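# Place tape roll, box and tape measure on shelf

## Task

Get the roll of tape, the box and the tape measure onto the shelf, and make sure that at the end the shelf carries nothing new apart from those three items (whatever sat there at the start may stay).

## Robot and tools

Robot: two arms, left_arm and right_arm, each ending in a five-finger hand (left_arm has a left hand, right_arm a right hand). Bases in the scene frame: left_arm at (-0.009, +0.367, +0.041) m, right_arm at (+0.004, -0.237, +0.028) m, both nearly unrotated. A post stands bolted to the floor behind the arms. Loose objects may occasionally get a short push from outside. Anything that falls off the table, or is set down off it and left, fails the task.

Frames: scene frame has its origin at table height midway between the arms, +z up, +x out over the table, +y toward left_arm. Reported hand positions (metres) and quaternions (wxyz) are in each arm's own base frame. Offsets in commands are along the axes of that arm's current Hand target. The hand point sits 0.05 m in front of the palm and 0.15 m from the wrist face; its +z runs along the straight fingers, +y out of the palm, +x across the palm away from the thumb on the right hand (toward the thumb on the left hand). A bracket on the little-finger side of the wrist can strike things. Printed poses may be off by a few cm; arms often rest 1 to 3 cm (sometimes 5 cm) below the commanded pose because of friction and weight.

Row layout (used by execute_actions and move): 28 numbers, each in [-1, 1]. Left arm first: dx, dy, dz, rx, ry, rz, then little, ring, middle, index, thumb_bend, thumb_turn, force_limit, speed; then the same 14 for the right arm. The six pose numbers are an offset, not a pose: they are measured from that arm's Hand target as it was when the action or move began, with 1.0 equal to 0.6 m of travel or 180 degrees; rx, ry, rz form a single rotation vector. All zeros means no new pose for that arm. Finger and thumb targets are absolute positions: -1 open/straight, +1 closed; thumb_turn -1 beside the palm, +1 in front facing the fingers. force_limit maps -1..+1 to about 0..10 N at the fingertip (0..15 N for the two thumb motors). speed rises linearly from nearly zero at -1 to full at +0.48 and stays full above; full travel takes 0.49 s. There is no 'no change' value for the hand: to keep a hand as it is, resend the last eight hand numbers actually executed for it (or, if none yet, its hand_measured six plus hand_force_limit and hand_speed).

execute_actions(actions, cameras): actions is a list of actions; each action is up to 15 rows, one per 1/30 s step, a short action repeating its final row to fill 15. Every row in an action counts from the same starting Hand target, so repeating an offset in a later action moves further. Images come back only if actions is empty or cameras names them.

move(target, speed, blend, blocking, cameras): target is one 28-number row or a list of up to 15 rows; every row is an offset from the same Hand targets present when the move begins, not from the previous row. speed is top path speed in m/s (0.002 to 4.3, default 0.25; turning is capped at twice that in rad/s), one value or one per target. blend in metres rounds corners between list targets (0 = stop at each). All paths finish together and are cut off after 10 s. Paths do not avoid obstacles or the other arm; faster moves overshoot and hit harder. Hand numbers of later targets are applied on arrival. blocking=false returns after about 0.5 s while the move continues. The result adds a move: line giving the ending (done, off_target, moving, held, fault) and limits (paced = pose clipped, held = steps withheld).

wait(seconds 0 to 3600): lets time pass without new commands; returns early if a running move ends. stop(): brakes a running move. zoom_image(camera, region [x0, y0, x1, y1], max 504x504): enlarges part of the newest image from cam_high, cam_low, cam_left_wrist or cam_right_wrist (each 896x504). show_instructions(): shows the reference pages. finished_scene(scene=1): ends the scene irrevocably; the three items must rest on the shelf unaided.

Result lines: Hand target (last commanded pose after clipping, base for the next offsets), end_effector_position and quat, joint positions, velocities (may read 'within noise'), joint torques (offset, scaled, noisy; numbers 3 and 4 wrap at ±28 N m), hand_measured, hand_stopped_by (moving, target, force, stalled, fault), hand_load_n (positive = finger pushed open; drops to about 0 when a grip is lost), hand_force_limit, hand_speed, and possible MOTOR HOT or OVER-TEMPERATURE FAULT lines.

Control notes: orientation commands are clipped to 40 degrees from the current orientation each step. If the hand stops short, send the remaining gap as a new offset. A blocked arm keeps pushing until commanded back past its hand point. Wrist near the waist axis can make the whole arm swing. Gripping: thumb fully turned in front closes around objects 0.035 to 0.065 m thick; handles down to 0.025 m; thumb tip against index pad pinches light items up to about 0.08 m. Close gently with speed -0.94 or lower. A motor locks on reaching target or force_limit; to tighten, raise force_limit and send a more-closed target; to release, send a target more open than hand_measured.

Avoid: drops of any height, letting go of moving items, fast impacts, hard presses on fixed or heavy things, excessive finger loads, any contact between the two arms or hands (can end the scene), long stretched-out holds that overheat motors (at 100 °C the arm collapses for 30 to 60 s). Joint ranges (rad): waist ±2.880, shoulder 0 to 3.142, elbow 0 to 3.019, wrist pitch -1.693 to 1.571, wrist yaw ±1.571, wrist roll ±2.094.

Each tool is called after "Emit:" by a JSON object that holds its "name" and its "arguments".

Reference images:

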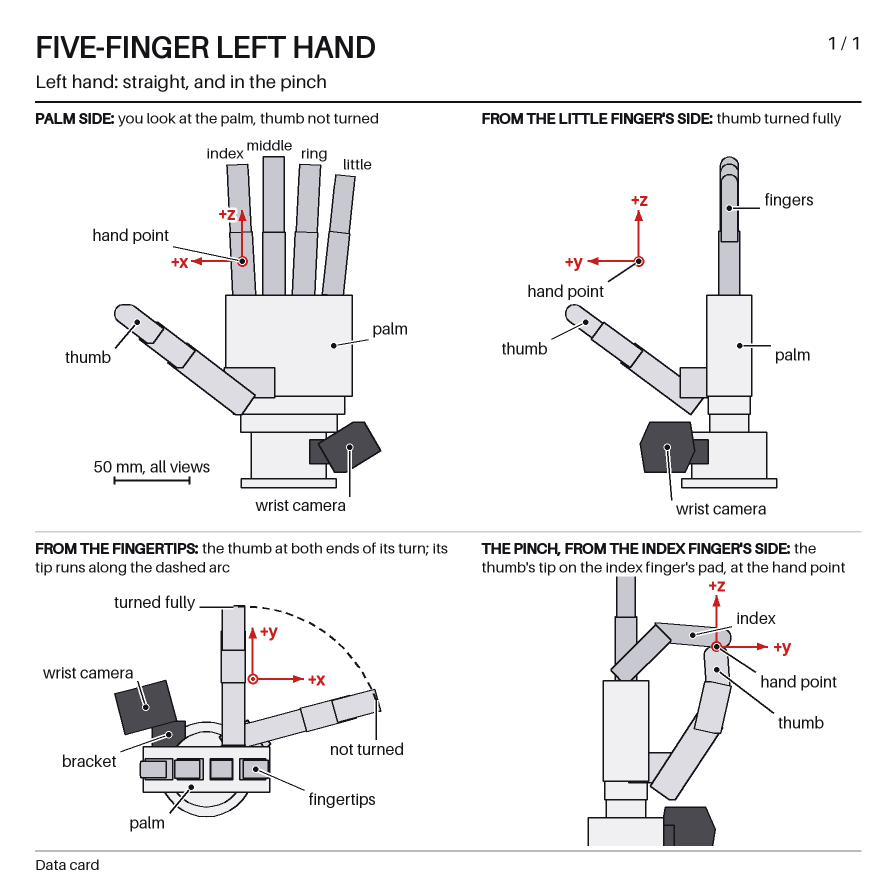

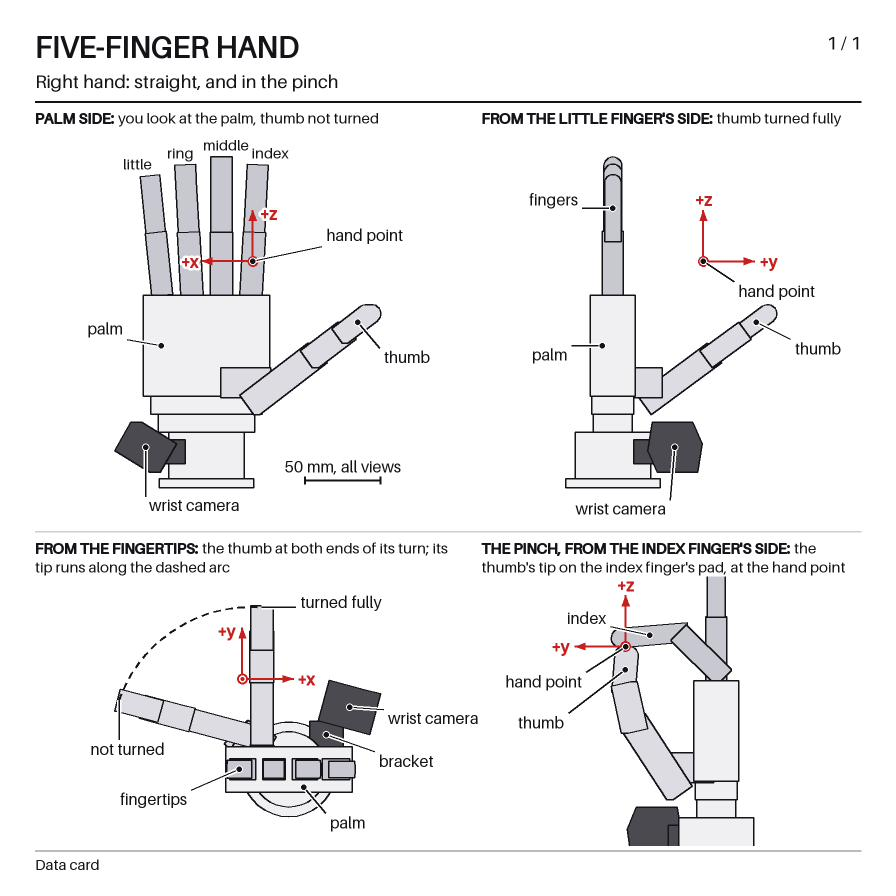

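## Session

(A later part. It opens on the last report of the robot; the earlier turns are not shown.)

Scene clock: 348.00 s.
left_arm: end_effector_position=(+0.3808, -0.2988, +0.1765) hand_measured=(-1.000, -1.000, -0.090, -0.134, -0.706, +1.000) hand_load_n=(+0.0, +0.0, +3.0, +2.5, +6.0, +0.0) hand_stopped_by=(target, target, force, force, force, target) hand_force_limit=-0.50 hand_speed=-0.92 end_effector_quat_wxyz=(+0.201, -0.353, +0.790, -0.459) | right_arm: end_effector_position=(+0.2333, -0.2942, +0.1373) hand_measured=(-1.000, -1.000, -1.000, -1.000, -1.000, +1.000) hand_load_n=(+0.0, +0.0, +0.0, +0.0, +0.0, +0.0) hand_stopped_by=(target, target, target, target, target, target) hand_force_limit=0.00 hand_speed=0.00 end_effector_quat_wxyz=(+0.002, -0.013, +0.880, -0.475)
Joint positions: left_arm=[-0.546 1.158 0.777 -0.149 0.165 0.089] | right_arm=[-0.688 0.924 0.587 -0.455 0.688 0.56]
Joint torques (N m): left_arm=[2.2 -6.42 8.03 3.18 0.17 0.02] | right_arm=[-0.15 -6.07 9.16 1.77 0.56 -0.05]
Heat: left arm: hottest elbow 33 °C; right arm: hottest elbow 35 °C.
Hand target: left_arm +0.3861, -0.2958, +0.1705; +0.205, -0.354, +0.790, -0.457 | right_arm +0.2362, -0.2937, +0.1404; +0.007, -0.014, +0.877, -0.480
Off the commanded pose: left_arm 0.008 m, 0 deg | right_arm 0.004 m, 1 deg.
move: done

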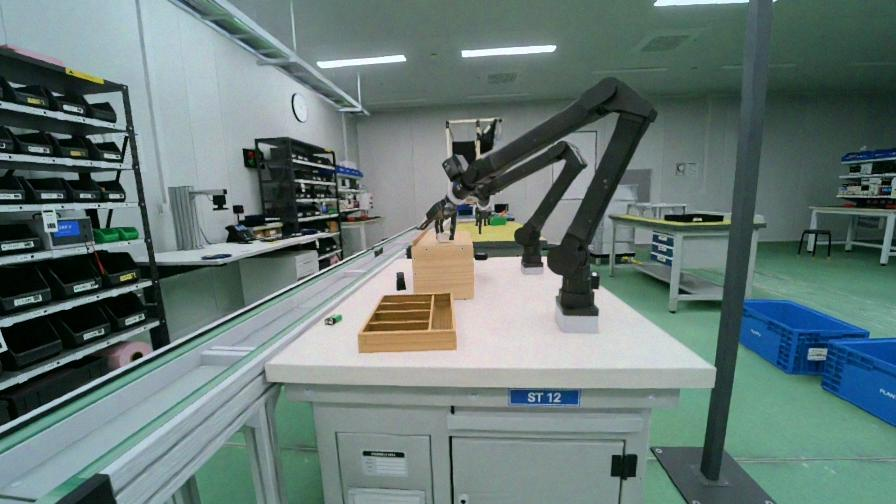

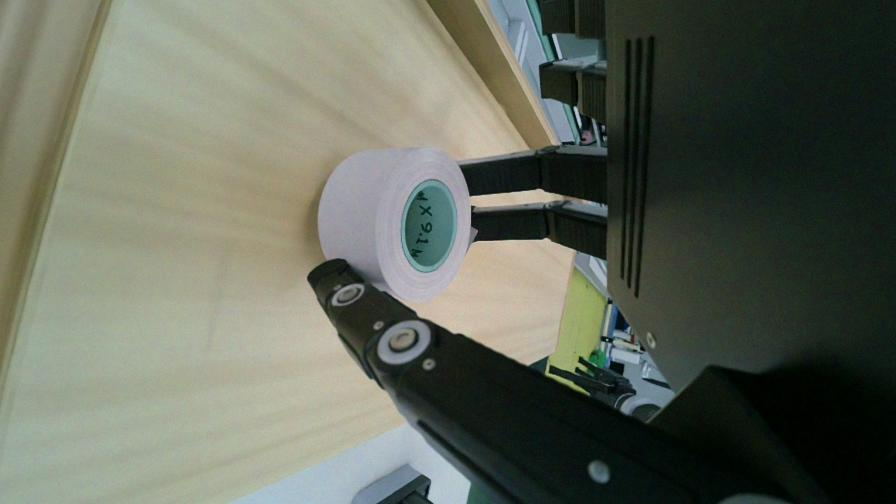

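Emit:
{"name": "move", "arguments": {"target": [0,0.0072,0.0041,0,0,0,-1,-1,0.2,0.2,0,1,-0.5,-0.92,0,0,0,0,0,0,-1,-1,-1,-1,-1,1,0,0], "speed": 0.03, "cameras": ["cam_low","cam_left_wrist"]}}

Emit:
{"name": "zoom_image", "arguments": {"camera": "cam_low", "region": [410, 210, 480, 260]}}

Scene clock: 351.63 s.
left_arm: end_effector_position=(+0.3810, -0.2989, +0.1722) hand_measured=(-1.000, -1.000, -0.090, -0.134, -0.706, +1.000) hand_load_n=(+0.0, +0.0, +3.0, +2.5, +6.0, +0.0) hand_stopped_by=(target, target, force, force, force, target) hand_force_limit=-0.50 hand_speed=-0.92 end_effector_quat_wxyz=(+0.201, -0.353, +0.790, -0.459) | right_arm: end_effector_position=(+0.2333, -0.2942, +0.1373) hand_measured=(-1.000, -1.000, -1.000, -1.000, -1.000, +1.000) hand_load_n=(+0.0, -0.5, +0.0, +0.0, +0.0, +0.0) hand_stopped_by=(target, target, target, target, target, target) hand_force_limit=0.00 hand_speed=0.00 end_effector_quat_wxyz=(+0.002, -0.013, +0.880, -0.475)
Joint positions: left_arm=[-0.546 1.163 0.769 -0.134 0.165 0.089] | right_arm=[-0.688 0.924 0.587 -0.455 0.688 0.56]
Joint torques (N m): left_arm=[2.14 -6.48 7.99 3.18 0.14 0.02] | right_arm=[-0.26 -6.01 9.14 1.81 0.58 -0.05]
Heat: left arm: hottest elbow 32 °C; right arm: hottest elbow 35 °C.
Hand target: left_arm +0.3861, -0.2958, +0.1657; +0.205, -0.353, +0.790, -0.457 | right_arm +0.2362, -0.2937, +0.1404; +0.007, -0.014, +0.877, -0.480
Off the commanded pose: left_arm 0.009 m, 0 deg | right_arm 0.004 m, 1 deg.
move: done

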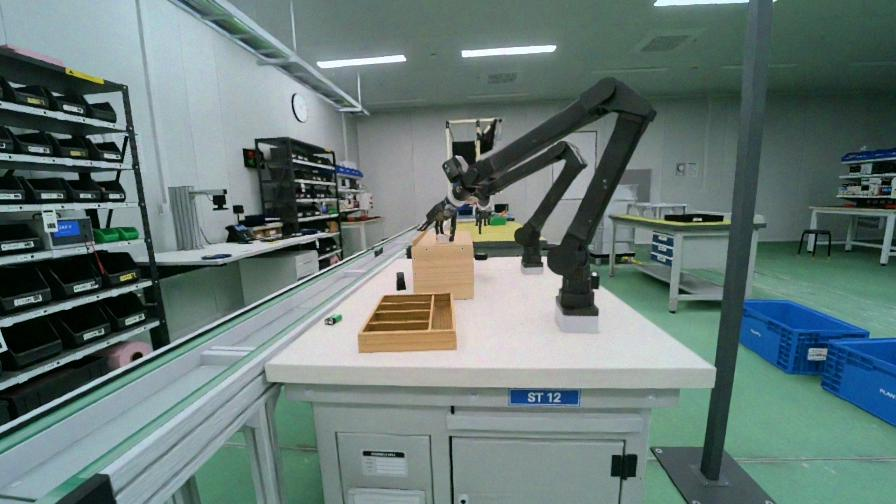

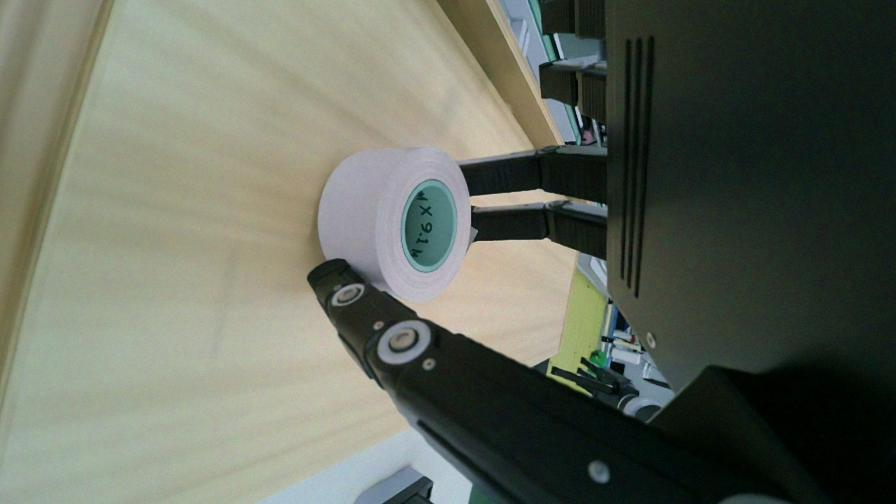

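Scaled by 7.200.

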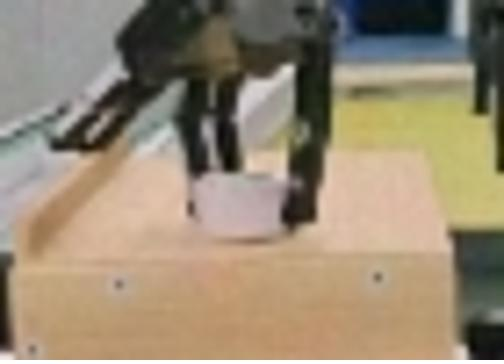

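Emit:
{"name": "move", "arguments": {"target": [0,0.0058,0.0033,0,0,0,-1,-1,0.2,0.2,0,1,-0.5,-0.92,0,0,0,0,0,0,-1,-1,-1,-1,-1,1,0,0], "speed": 0.03, "cameras": ["cam_low","cam_left_wrist"]}}

Emit:
{"name": "zoom_image", "arguments": {"camera": "cam_low", "region": [410, 210, 480, 260]}}

Emit:
{"name": "zoom_image", "arguments": {"camera": "cam_left_wrist", "region": [260, 120, 500, 320]}}

Scene clock: 355.87 s.
left_arm: end_effector_position=(+0.3814, -0.2992, +0.1695) hand_measured=(-1.000, -1.000, -0.090, -0.134, -0.706, +1.000) hand_load_n=(+0.0, +0.0, +2.5, +2.0, +6.0, +0.0) hand_stopped_by=(target, target, force, force, force, target) hand_force_limit=-0.50 hand_speed=-0.92 end_effector_quat_wxyz=(+0.202, -0.352, +0.789, -0.460) | right_arm: end_effector_position=(+0.2333, -0.2942, +0.1373) hand_measured=(-1.000, -1.000, -1.000, -1.000, -1.000, +1.000) hand_load_n=(+0.0, +0.0, +0.0, +0.0, +0.0, +0.0) hand_stopped_by=(target, target, target, target, target, target) hand_force_limit=0.00 hand_speed=0.00 end_effector_quat_wxyz=(+0.002, -0.013, +0.880, -0.475)
Joint positions: left_arm=[-0.546 1.167 0.762 -0.121 0.165 0.089] | right_arm=[-0.688 0.924 0.587 -0.455 0.688 0.56]
Joint torques (N m): left_arm=[2.26 -6.36 7.84 3.12 0.17 0.02] | right_arm=[-0.15 -5.95 9.11 1.76 0.57 -0.05]
Heat: left arm: hottest elbow 32 °C; right arm: hottest elbow 35 °C.
Hand target: left_arm +0.3861, -0.2958, +0.1615; +0.205, -0.354, +0.790, -0.457 | right_arm +0.2362, -0.2937, +0.1404; +0.007, -0.014, +0.877, -0.480
Off the commanded pose: left_arm 0.010 m, 0 deg | right_arm 0.004 m, 1 deg.
move: done

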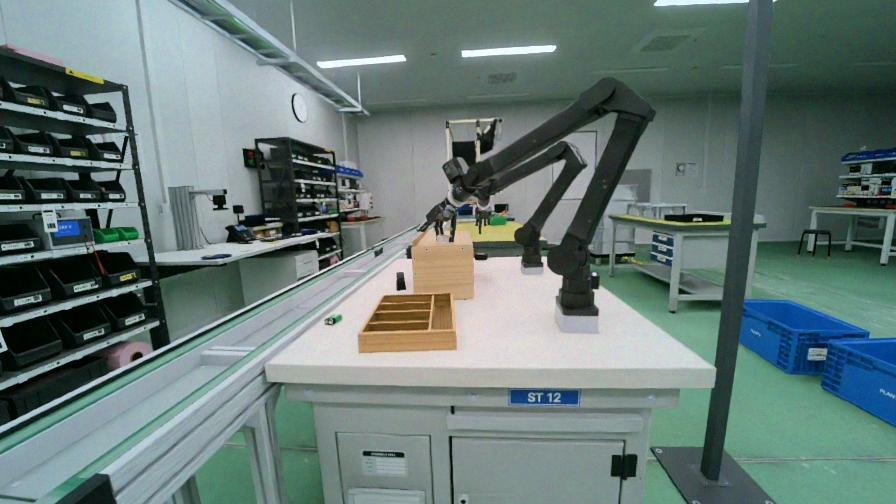

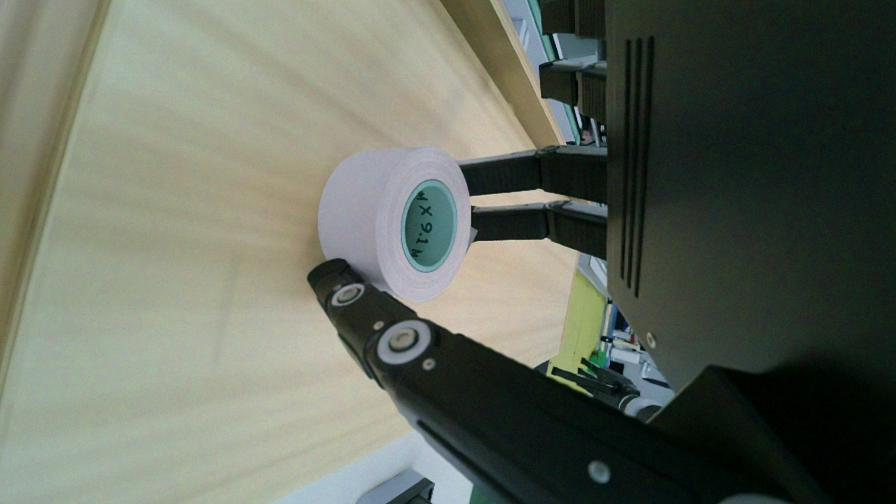

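Scaled by 7.200.

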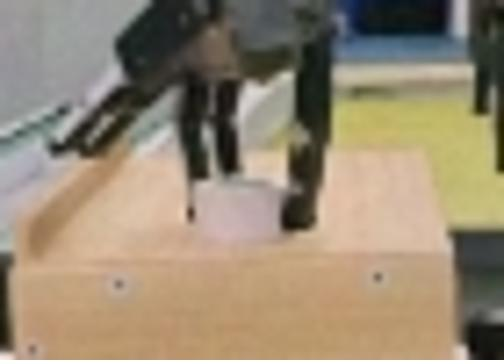

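Scaled by 2.100.

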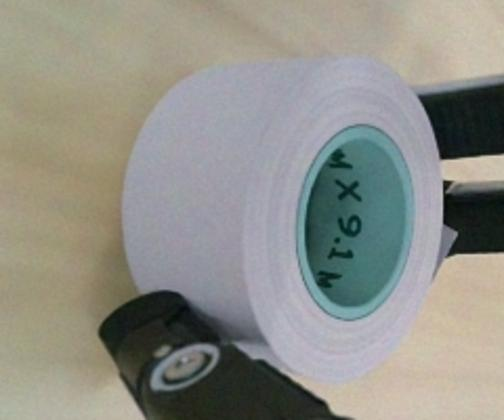

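Emit:
{"name": "move", "arguments": {"target": [0,0.0058,0.0033,0,0,0,-1,-1,0.2,0.2,0,1,-0.5,-0.92,0,0,0,0,0,0,-1,-1,-1,-1,-1,1,0,0], "speed": 0.03, "cameras": ["cam_low","cam_left_wrist"]}}

Emit:
{"name": "zoom_image", "arguments": {"camera": "cam_low", "region": [410, 210, 480, 260]}}

Emit:
{"name": "zoom_image", "arguments": {"camera": "cam_left_wrist", "region": [260, 120, 500, 320]}}

Scene clock: 360.07 s.
left_arm: end_effector_position=(+0.3824, -0.2998, +0.1694) hand_measured=(-1.000, -1.000, -0.090, -0.134, -0.706, +1.000) hand_load_n=(+0.0, +0.0, +2.5, +2.5, +6.0, +0.5) hand_stopped_by=(target, target, force, force, force, target) hand_force_limit=-0.50 hand_speed=-0.92 end_effector_quat_wxyz=(+0.204, -0.351, +0.788, -0.463) | right_arm: end_effector_position=(+0.2333, -0.2942, +0.1373) hand_measured=(-1.000, -1.000, -1.000, -1.000, -1.000, +1.000) hand_load_n=(+0.0, +0.0, +0.0, +0.0, +0.5, +0.0) hand_stopped_by=(target, target, target, target, target, target) hand_force_limit=0.00 hand_speed=0.00 end_effector_quat_wxyz=(+0.002, -0.013, +0.880, -0.475)
Joint positions: left_arm=[-0.546 1.168 0.758 -0.107 0.165 0.089] | right_arm=[-0.688 0.924 0.587 -0.455 0.688 0.56]
Joint torques (N m): left_arm=[2.32 -6.18 7.61 3.08 0.15 0] | right_arm=[-0.03 -5.77 9.11 1.74 0.57 -0.04]
Heat: left arm: hottest elbow 32 °C; right arm: hottest elbow 35 °C.
Hand target: left_arm +0.3860, -0.2957, +0.1575; +0.205, -0.354, +0.790, -0.457 | right_arm +0.2362, -0.2937, +0.1404; +0.007, -0.014, +0.877, -0.480
Off the commanded pose: left_arm 0.013 m, 1 deg | right_arm 0.004 m, 1 deg.
move: off_target (left_arm)

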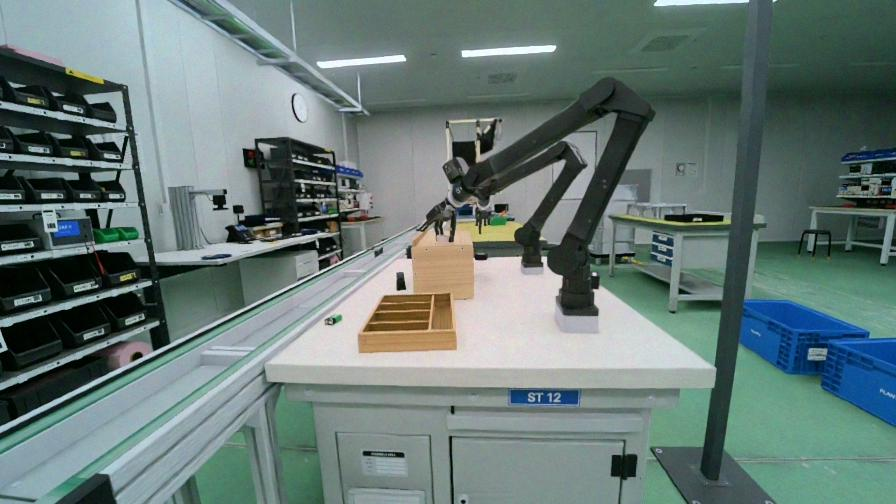

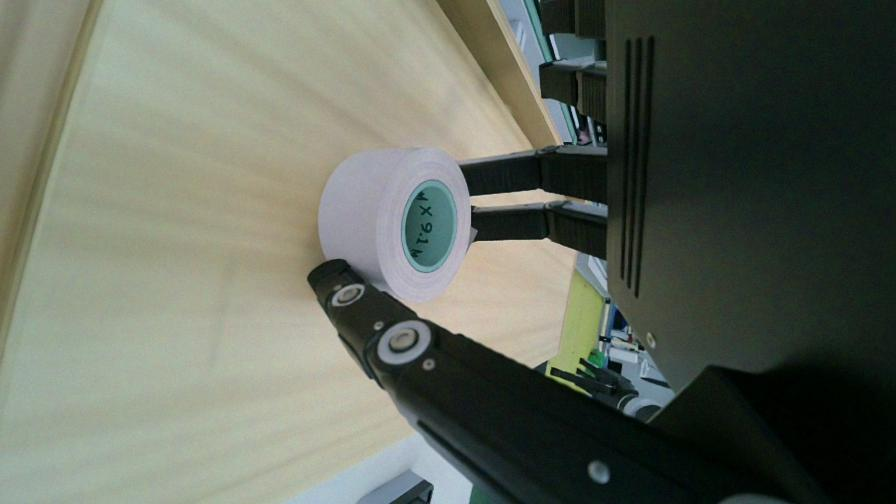

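Scaled by 7.200.

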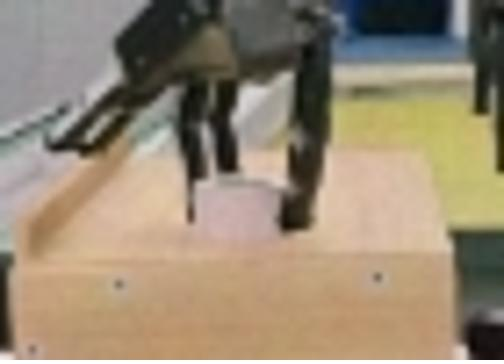

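Scaled by 2.100.

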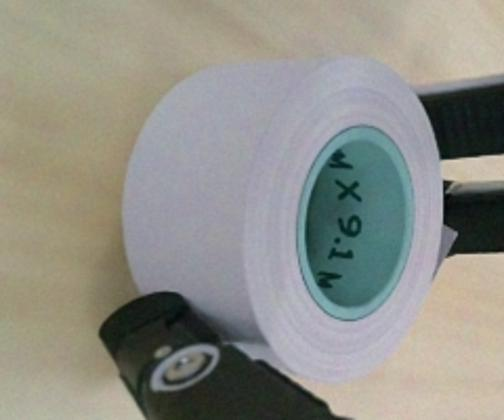

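Emit:
{"name": "move", "arguments": {"target": [[0,-0.0058,-0.0033,0,0,0,-1,-1,0.2,0.2,0,1,-0.5,-0.92,0,0,0,0,0,0,-1,-1,-1,-1,-1,1,0,0],[0,-0.0058,-0.0033,0,0,0,-1,-1,-0.5,-0.5,-1,1,-0.5,-0.85,0,0,0,0,0,0,-1,-1,-1,-1,-1,1,0,0]], "speed": 0.03, "cameras": ["cam_low","cam_left_wrist"]}}

Scene clock: 365.43 s.
left_arm: end_effector_position=(+0.3824, -0.2998, +0.1695) hand_measured=(-1.000, -1.000, -0.500, -0.500, -1.000, +1.000) hand_load_n=(+0.0, +0.0, +0.0, +0.0, +0.0, +0.0) hand_stopped_by=(target, target, target, target, target, target) hand_force_limit=-0.50 hand_speed=-0.85 end_effector_quat_wxyz=(+0.204, -0.351, +0.788, -0.463) | right_arm: end_effector_position=(+0.2333, -0.2942, +0.1373) hand_measured=(-1.000, -1.000, -1.000, -1.000, -1.000, +1.000) hand_load_n=(+0.0, +0.0, +0.0, +0.0, +0.0, +0.0) hand_stopped_by=(target, target, target, target, target, target) hand_force_limit=0.00 hand_speed=0.00 end_effector_quat_wxyz=(+0.002, -0.013, +0.880, -0.475)
Joint positions: left_arm=[-0.546 1.168 0.758 -0.106 0.165 0.089] | right_arm=[-0.688 0.924 0.587 -0.455 0.688 0.56]
Joint torques (N m): left_arm=[2.26 -6.3 8.16 2.58 0.16 0.03] | right_arm=[-0.15 -5.89 9.13 1.77 0.58 -0.05]
Heat: left arm: hottest elbow 32 °C; right arm: hottest elbow 35 °C.
Hand target: left_arm +0.3861, -0.2957, +0.1616; +0.205, -0.354, +0.790, -0.457 | right_arm +0.2362, -0.2937, +0.1404; +0.007, -0.014, +0.877, -0.480
Off the commanded pose: left_arm 0.010 m, 1 deg | right_arm 0.004 m, 1 deg.
move: done

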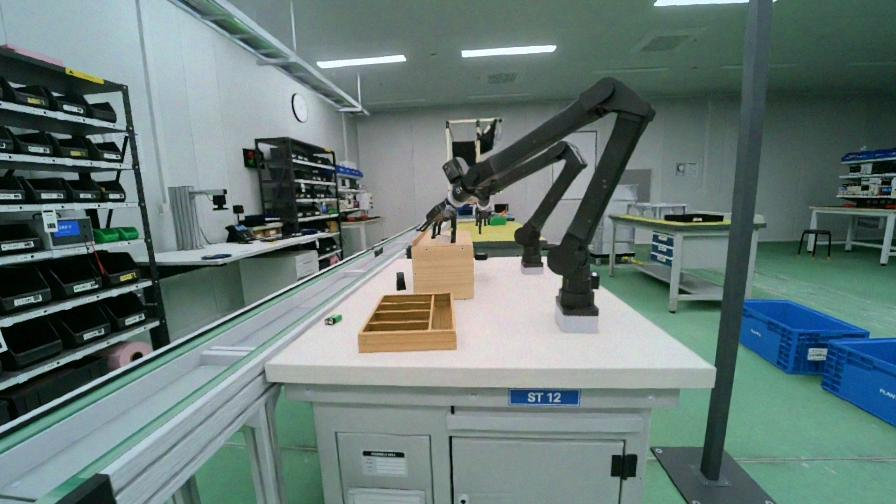

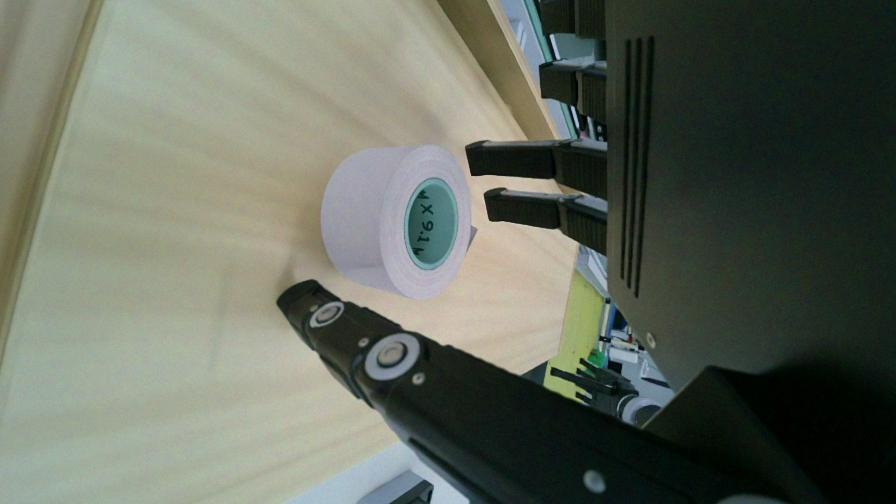

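Emit:
{"name": "move", "arguments": {"target": [0,-0.1734,-0.0995,0,0,0,-1,-1,-0.5,-0.5,-1,1,-0.5,-0.85,0,0,0,0,0,0,-1,-1,-1,-1,-1,1,0,0], "speed": 0.08, "cameras": ["cam_high","cam_low","cam_left_wrist"]}}

Emit:
{"name": "zoom_image", "arguments": {"camera": "cam_high", "region": [706, 276, 766, 336]}}

Scene clock: 372.37 s.
left_arm: end_effector_position=(+0.3759, -0.2961, +0.2565) hand_measured=(-1.000, -1.000, -0.500, -0.500, -1.000, +1.000) hand_load_n=(+0.0, +0.0, +0.0, +0.0, +0.0, +0.0) hand_stopped_by=(target, target, target, target, target, target) hand_force_limit=-0.50 hand_speed=-0.85 end_effector_quat_wxyz=(+0.192, -0.358, +0.798, -0.446) | right_arm: end_effector_position=(+0.2333, -0.2942, +0.1373) hand_measured=(-1.000, -1.000, -1.000, -1.000, -1.000, +1.000) hand_load_n=(+0.0, +0.0, +0.0, +0.0, +0.0, +0.0) hand_stopped_by=(target, target, target, target, target, target) hand_force_limit=0.00 hand_speed=0.00 end_effector_quat_wxyz=(+0.002, -0.013, +0.880, -0.475)
Joint positions: left_arm=[-0.546 1.096 0.968 -0.438 0.167 0.089] | right_arm=[-0.688 0.924 0.587 -0.455 0.688 0.56]
Joint torques (N m): left_arm=[2.2 -7.65 12.08 1.68 0.11 0] | right_arm=[-0.26 -5.95 9.13 1.78 0.57 -0.05]
Heat: left arm: hottest elbow 32 °C; right arm: hottest elbow 35 °C.
Hand target: left_arm +0.3861, -0.2959, +0.2816; +0.205, -0.353, +0.790, -0.457 | right_arm +0.2362, -0.2937, +0.1404; +0.007, -0.014, +0.877, -0.480
Off the commanded pose: left_arm 0.027 m, 2 deg | right_arm 0.004 m, 1 deg.
move: off_target (left_arm)

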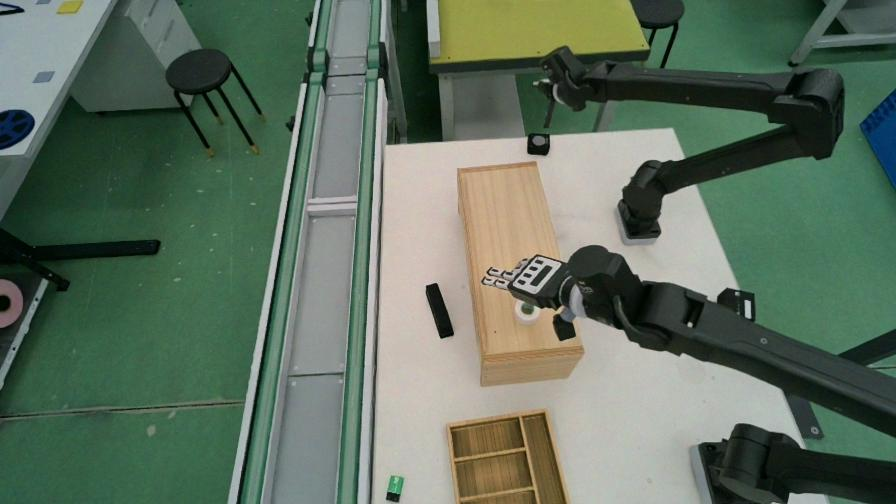

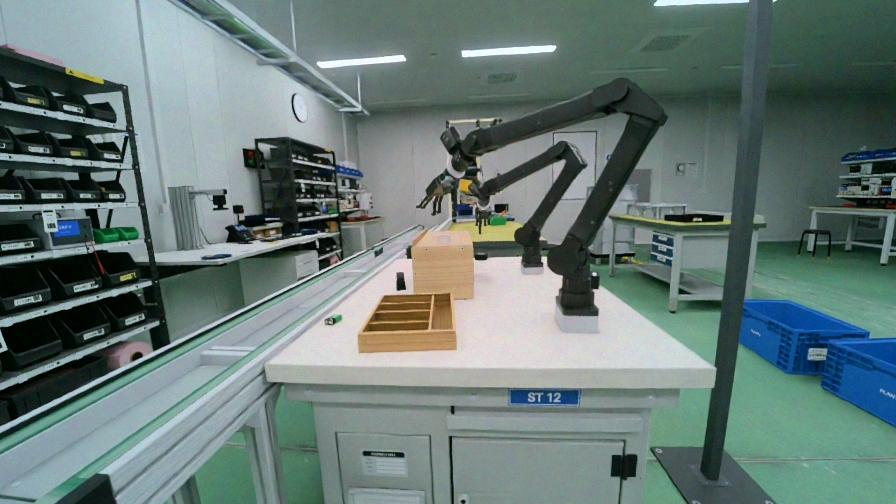

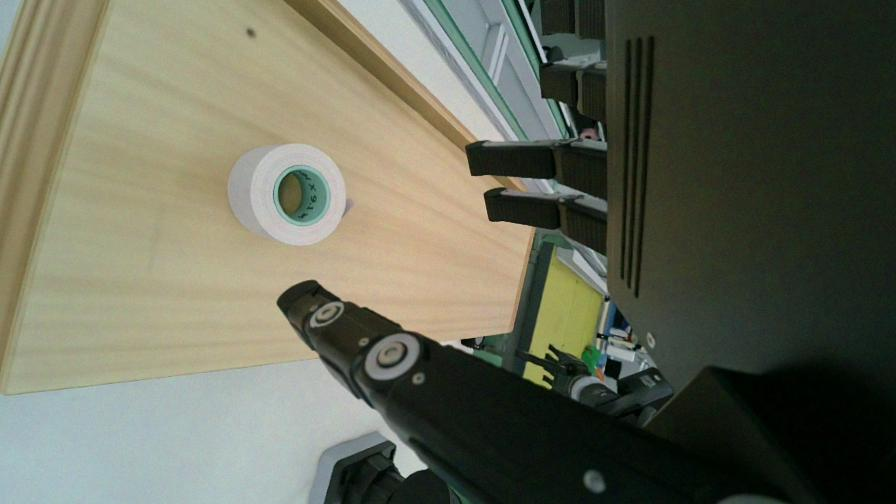

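Scaled by 8.400.

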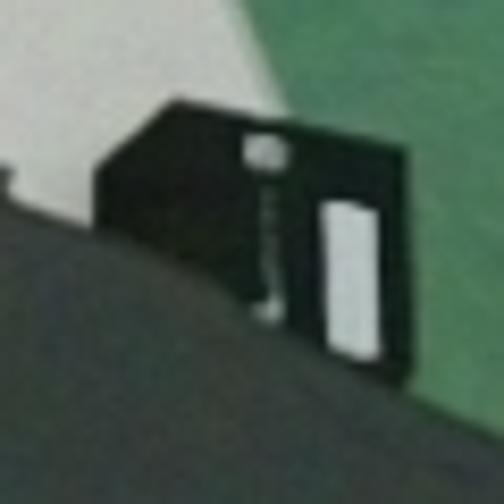

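Emit:
{"name": "move", "arguments": {"target": [[0.4495,0.1412,-0.1413,-0.0252,0.141,0.0982,-1,-1,-1,-1,-1,1,0,-0.3,0,0,0,0,0,0,-1,-1,-1,-1,-1,1,0,0],[0.671,0.4805,-0.3982,-0.0505,0.2819,0.1965,-1,-1,-1,-1,-1,1,0,-0.3,0,0,0,0,0,0,-1,-1,-1,-1,-1,1,0,0]], "speed": 0.2, "blend": 0.05, "cameras": ["cam_high","cam_low","cam_left_wrist"]}}

Scene clock: 412.30 s.
left_arm: end_effector_position=(-0.1413, -0.3610, +0.1548) hand_measured=(-1.000, -1.000, -1.000, -1.000, -1.000, +1.000) hand_load_n=(+0.0, +0.0, +0.0, +0.0, +0.0, +0.0) hand_stopped_by=(target, target, target, target, target, target) hand_force_limit=0.00 hand_speed=-0.30 end_effector_quat_wxyz=(-0.048, +0.110, +0.900, -0.420) | right_arm: end_effector_position=(+0.2333, -0.2942, +0.1373) hand_measured=(-1.000, -1.000, -1.000, -1.000, -1.000, +1.000) hand_load_n=(+0.0, +0.0, +0.0, +0.0, +0.0, +0.0) hand_stopped_by=(target, target, target, target, target, target) hand_force_limit=0.00 hand_speed=0.00 end_effector_quat_wxyz=(+0.002, -0.013, +0.880, -0.475)
Joint positions: left_arm=[-1.888 0.93 0.663 -0.432 -0.063 -0.045] | right_arm=[-0.688 0.924 0.587 -0.455 0.688 0.56]
Joint torques (N m): left_arm=[1.2 -3.6 8.1 2.91 -0.04 -0.12] | right_arm=[-0.21 -5.95 9.14 1.77 0.56 -0.06]
Heat: left arm: hottest elbow 33 °C; right arm: hottest elbow 35 °C.
Hand target: left_arm -0.1436, -0.3625, +0.1504; -0.050, +0.107, +0.900, -0.420 | right_arm +0.2362, -0.2937, +0.1404; +0.007, -0.014, +0.877, -0.480
Off the commanded pose: left_arm 0.005 m, 0 deg | right_arm 0.004 m, 1 deg.
move: done

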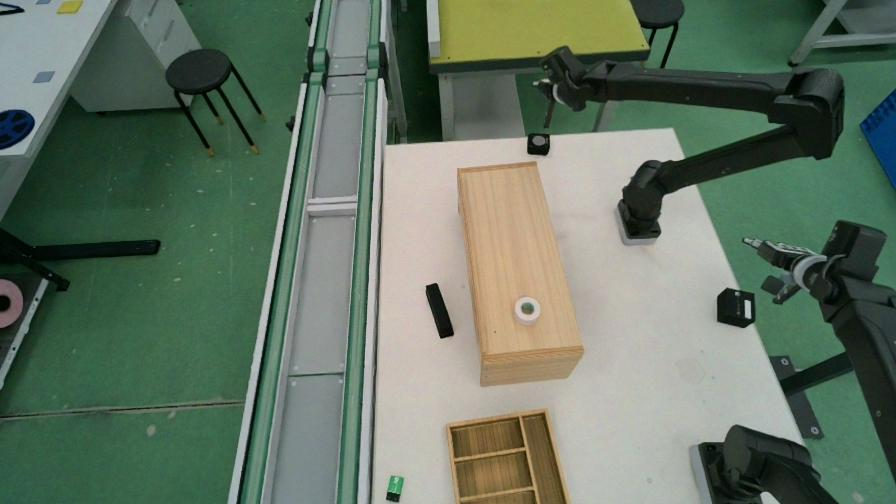

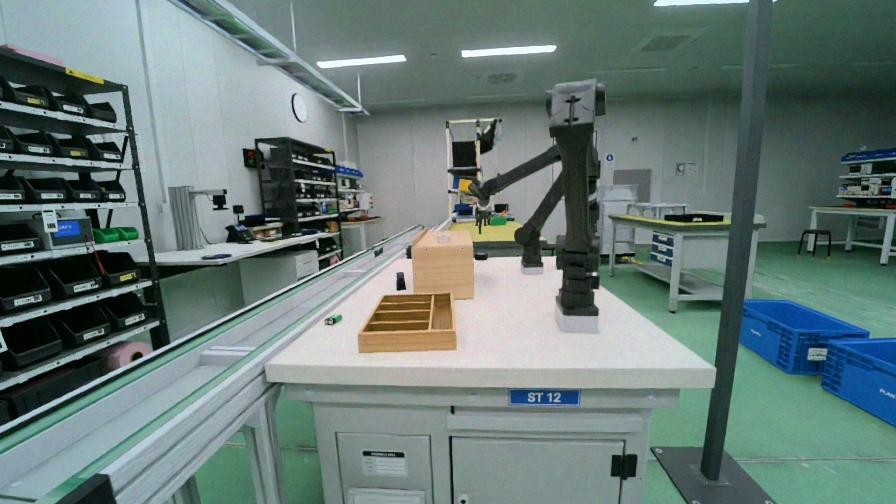

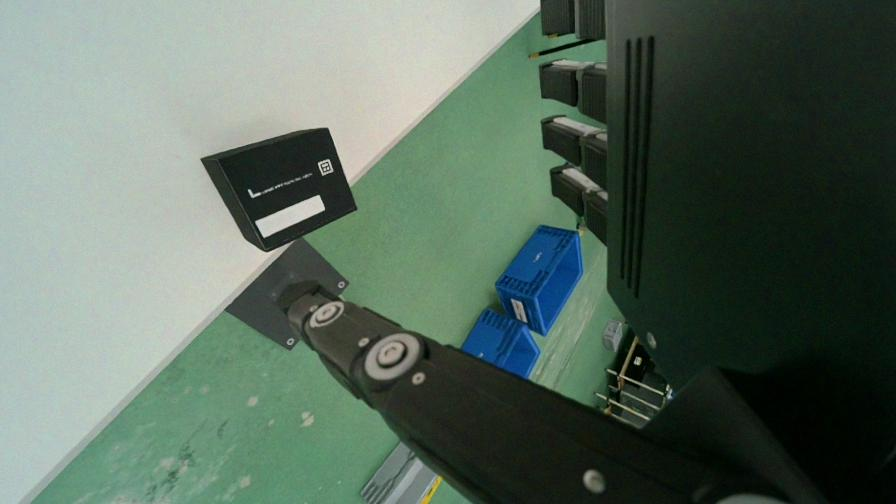

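Emit:
{"name": "move", "arguments": {"target": [-0.0112,0.117,0.0938,0,0,0,-1,-1,-1,-1,-1,1,0,-0.3,0,0,0,0,0,0,-1,-1,-1,-1,-1,1,0,0], "speed": 0.12, "cameras": ["cam_high","cam_low","cam_left_wrist"]}}

Scene clock: 454.47 s.
left_arm: end_effector_position=(-0.1406, -0.3593, +0.0635) hand_measured=(-1.000, -1.000, -1.000, -1.000, -1.000, +1.000) hand_load_n=(+0.0, +0.0, +0.0, +0.0, +0.0, +0.0) hand_stopped_by=(target, target, target, target, target, target) hand_force_limit=0.00 hand_speed=-0.30 end_effector_quat_wxyz=(-0.053, +0.109, +0.900, -0.418) | right_arm: end_effector_position=(+0.2333, -0.2942, +0.1373) hand_measured=(-1.000, -1.000, -1.000, -1.000, -1.000, +1.000) hand_load_n=(+0.0, +0.0, +0.0, +0.0, +0.0, +0.0) hand_stopped_by=(target, target, target, target, target, target) hand_force_limit=0.00 hand_speed=0.00 end_effector_quat_wxyz=(+0.002, -0.013, +0.880, -0.475)
Joint positions: left_arm=[-1.88 1.071 0.479 -0.11 -0.049 -0.046] | right_arm=[-0.688 0.924 0.587 -0.455 0.688 0.56]
Joint torques (N m): left_arm=[2.14 -4.25 7.28 2.77 0.09 0] | right_arm=[-0.15 -5.83 9.14 1.8 0.56 -0.05]
Heat: left arm: hottest elbow 33 °C; right arm: hottest elbow 36 °C.
Hand target: left_arm -0.1367, -0.3621, +0.0604; -0.050, +0.107, +0.900, -0.420 | right_arm +0.2362, -0.2937, +0.1404; +0.007, -0.014, +0.877, -0.480
Off the commanded pose: left_arm 0.006 m, 0 deg | right_arm 0.004 m, 1 deg.
move: done

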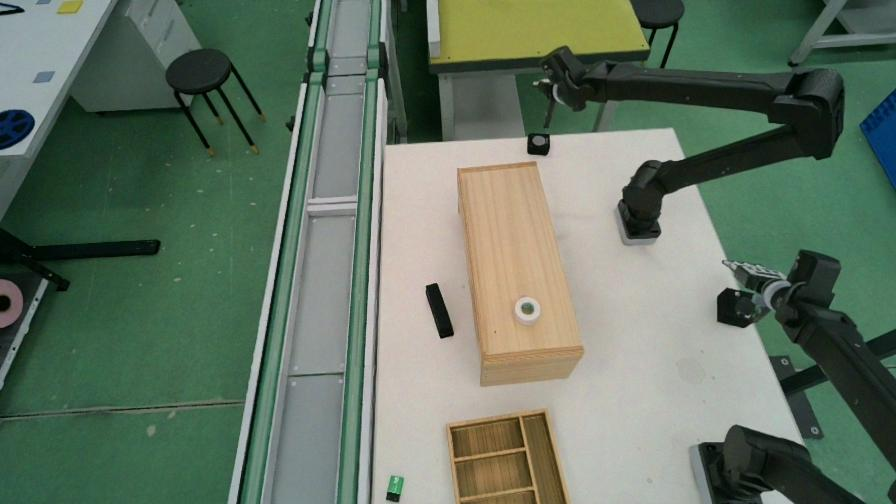

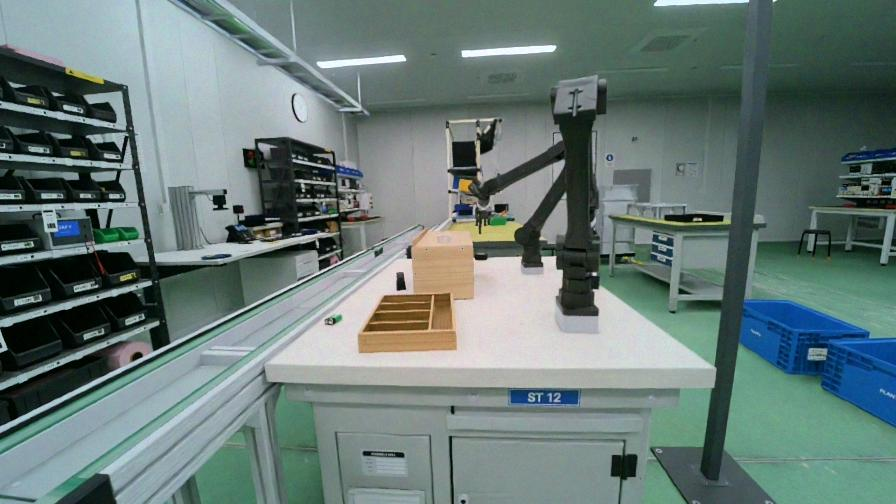

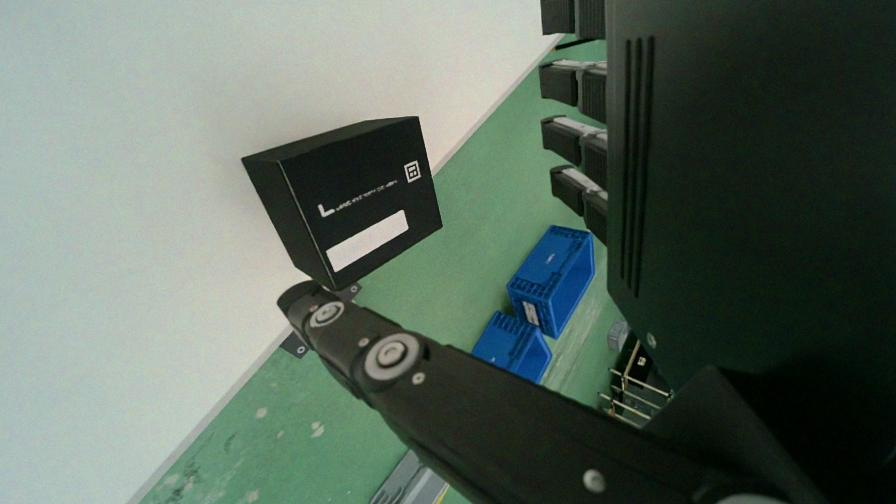

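Emit:
{"name": "move", "arguments": {"target": [[-0.0172,0,0,0,0,0,-1,-1,-1,-1,-1,1,0,-0.3,0,0,0,0,0,0,-1,-1,-1,-1,-1,1,0,0],[-0.0172,0.0451,0.0378,0,0,0,-1,-1,-0.7,-0.7,-1,1,0,-0.3,0,0,0,0,0,0,-1,-1,-1,-1,-1,1,0,0]], "speed": 0.08, "cameras": ["cam_high","cam_left_wrist"]}}

Scene clock: 489.63 s.
left_arm: end_effector_position=(-0.1302, -0.3636, +0.0293) hand_measured=(-1.000, -1.000, -0.700, -0.700, -1.000, +1.000) hand_load_n=(+0.0, +0.0, +0.0, +0.0, +0.0, +0.0) hand_stopped_by=(target, target, target, target, target, target) hand_force_limit=0.00 hand_speed=-0.30 end_effector_quat_wxyz=(-0.053, +0.106, +0.900, -0.420) | right_arm: end_effector_position=(+0.2333, -0.2942, +0.1373) hand_measured=(-1.000, -1.000, -1.000, -1.000, -1.000, +1.000) hand_load_n=(+0.0, +0.0, +0.0, +0.0, +0.0, +0.0) hand_stopped_by=(target, target, target, target, target, target) hand_force_limit=0.00 hand_speed=0.00 end_effector_quat_wxyz=(+0.002, -0.013, +0.880, -0.475)
Joint positions: left_arm=[-1.84 1.167 0.426 0.043 -0.02 -0.024] | right_arm=[-0.688 0.924 0.587 -0.455 0.688 0.56]
Joint torques (N m): left_arm=[2.14 -4.78 6.45 2.82 0.09 0.02] | right_arm=[-0.21 -5.89 9.11 1.73 0.57 -0.04]
Heat: left arm: hottest elbow 31 °C; right arm: hottest elbow 36 °C.
Hand target: left_arm -0.1267, -0.3645, +0.0252; -0.050, +0.107, +0.900, -0.420 | right_arm +0.2362, -0.2937, +0.1404; +0.007, -0.014, +0.877, -0.480
Off the commanded pose: left_arm 0.005 m, 0 deg | right_arm 0.004 m, 1 deg.
move: done

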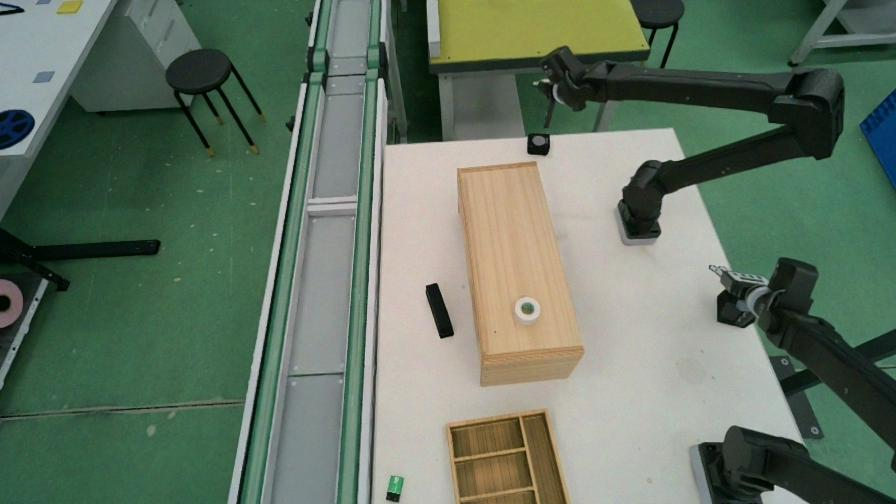

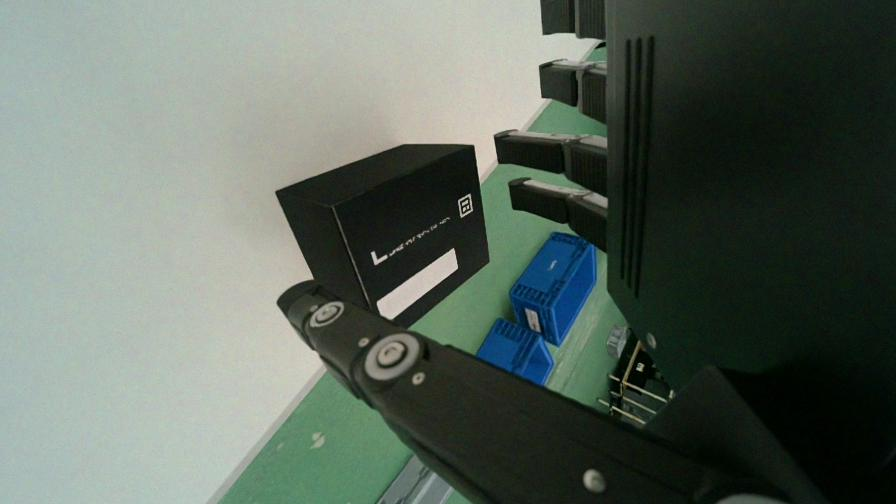

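Emit:
{"name": "move", "arguments": {"target": [0,0.0295,0.0193,0,0,0,-1,-1,-0.7,-0.7,-1,1,0,-0.3,0,0,0,0,0,0,-1,-1,-1,-1,-1,1,0,0], "speed": 0.05, "cameras": ["cam_high","cam_left_wrist"]}}

Emit:
{"name": "zoom_image", "arguments": {"camera": "cam_left_wrist", "region": [260, 120, 560, 360]}}

Scene clock: 499.80 s.
left_arm: end_effector_position=(-0.1297, -0.3620, +0.0088) hand_measured=(-1.000, -1.000, -0.700, -0.700, -1.000, +1.000) hand_load_n=(+0.0, +0.0, +0.0, -0.5, +0.0, +0.0) hand_stopped_by=(target, target, target, target, target, target) hand_force_limit=0.00 hand_speed=-0.30 end_effector_quat_wxyz=(-0.053, +0.106, +0.900, -0.420) | right_arm: end_effector_position=(+0.2333, -0.2942, +0.1373) hand_measured=(-1.000, -1.000, -1.000, -1.000, -1.000, +1.000) hand_load_n=(+0.0, +0.0, +0.0, +0.0, +0.0, +0.0) hand_stopped_by=(target, target, target, target, target, target) hand_force_limit=0.00 hand_speed=0.00 end_effector_quat_wxyz=(+0.002, -0.013, +0.880, -0.475)
Joint positions: left_arm=[-1.84 1.229 0.394 0.139 -0.02 -0.024] | right_arm=[-0.688 0.924 0.587 -0.455 0.688 0.56]
Joint torques (N m): left_arm=[2.08 -5.07 6.01 2.96 0.08 0.02] | right_arm=[-0.03 -5.95 9.16 1.78 0.57 -0.06]
Heat: left arm: hottest elbow 31 °C; right arm: hottest elbow 36 °C.
Hand target: left_arm -0.1262, -0.3621, +0.0041; -0.050, +0.107, +0.900, -0.420 | right_arm +0.2362, -0.2937, +0.1404; +0.007, -0.014, +0.877, -0.480
Off the commanded pose: left_arm 0.006 m, 0 deg | right_arm 0.004 m, 1 deg.
move: done

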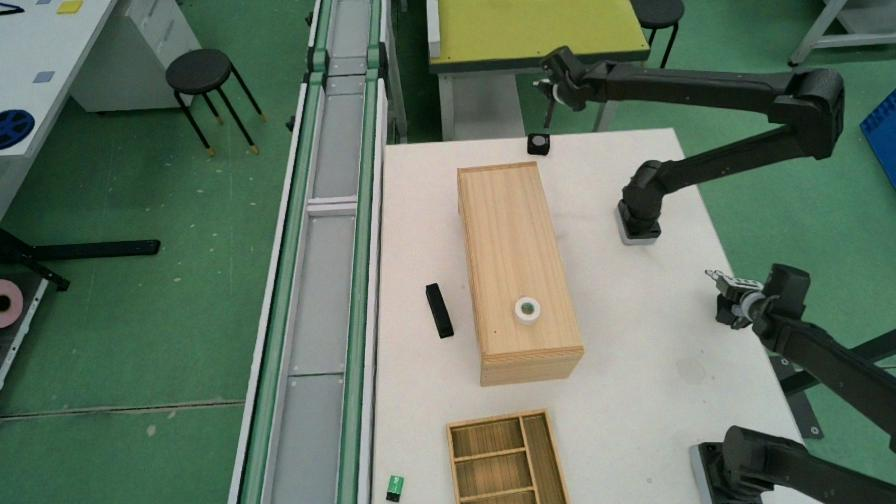

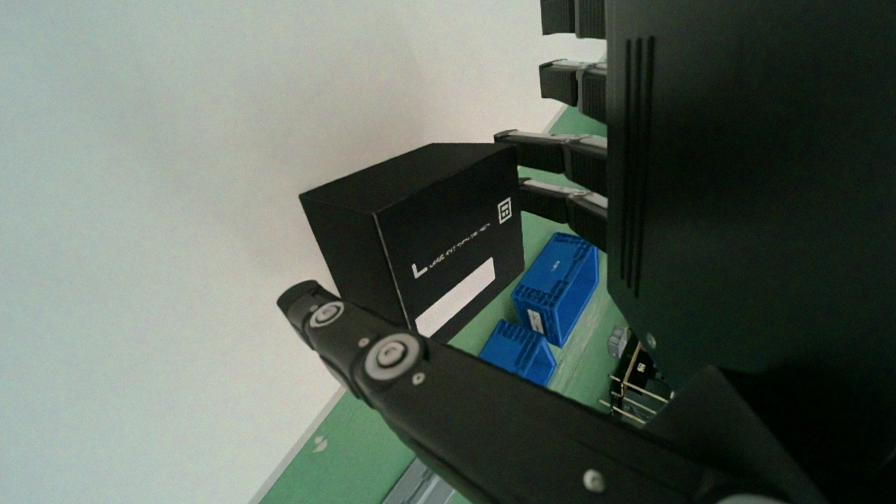

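Scaled by 1.680.

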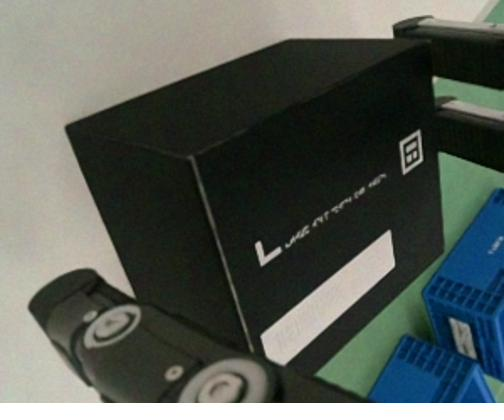

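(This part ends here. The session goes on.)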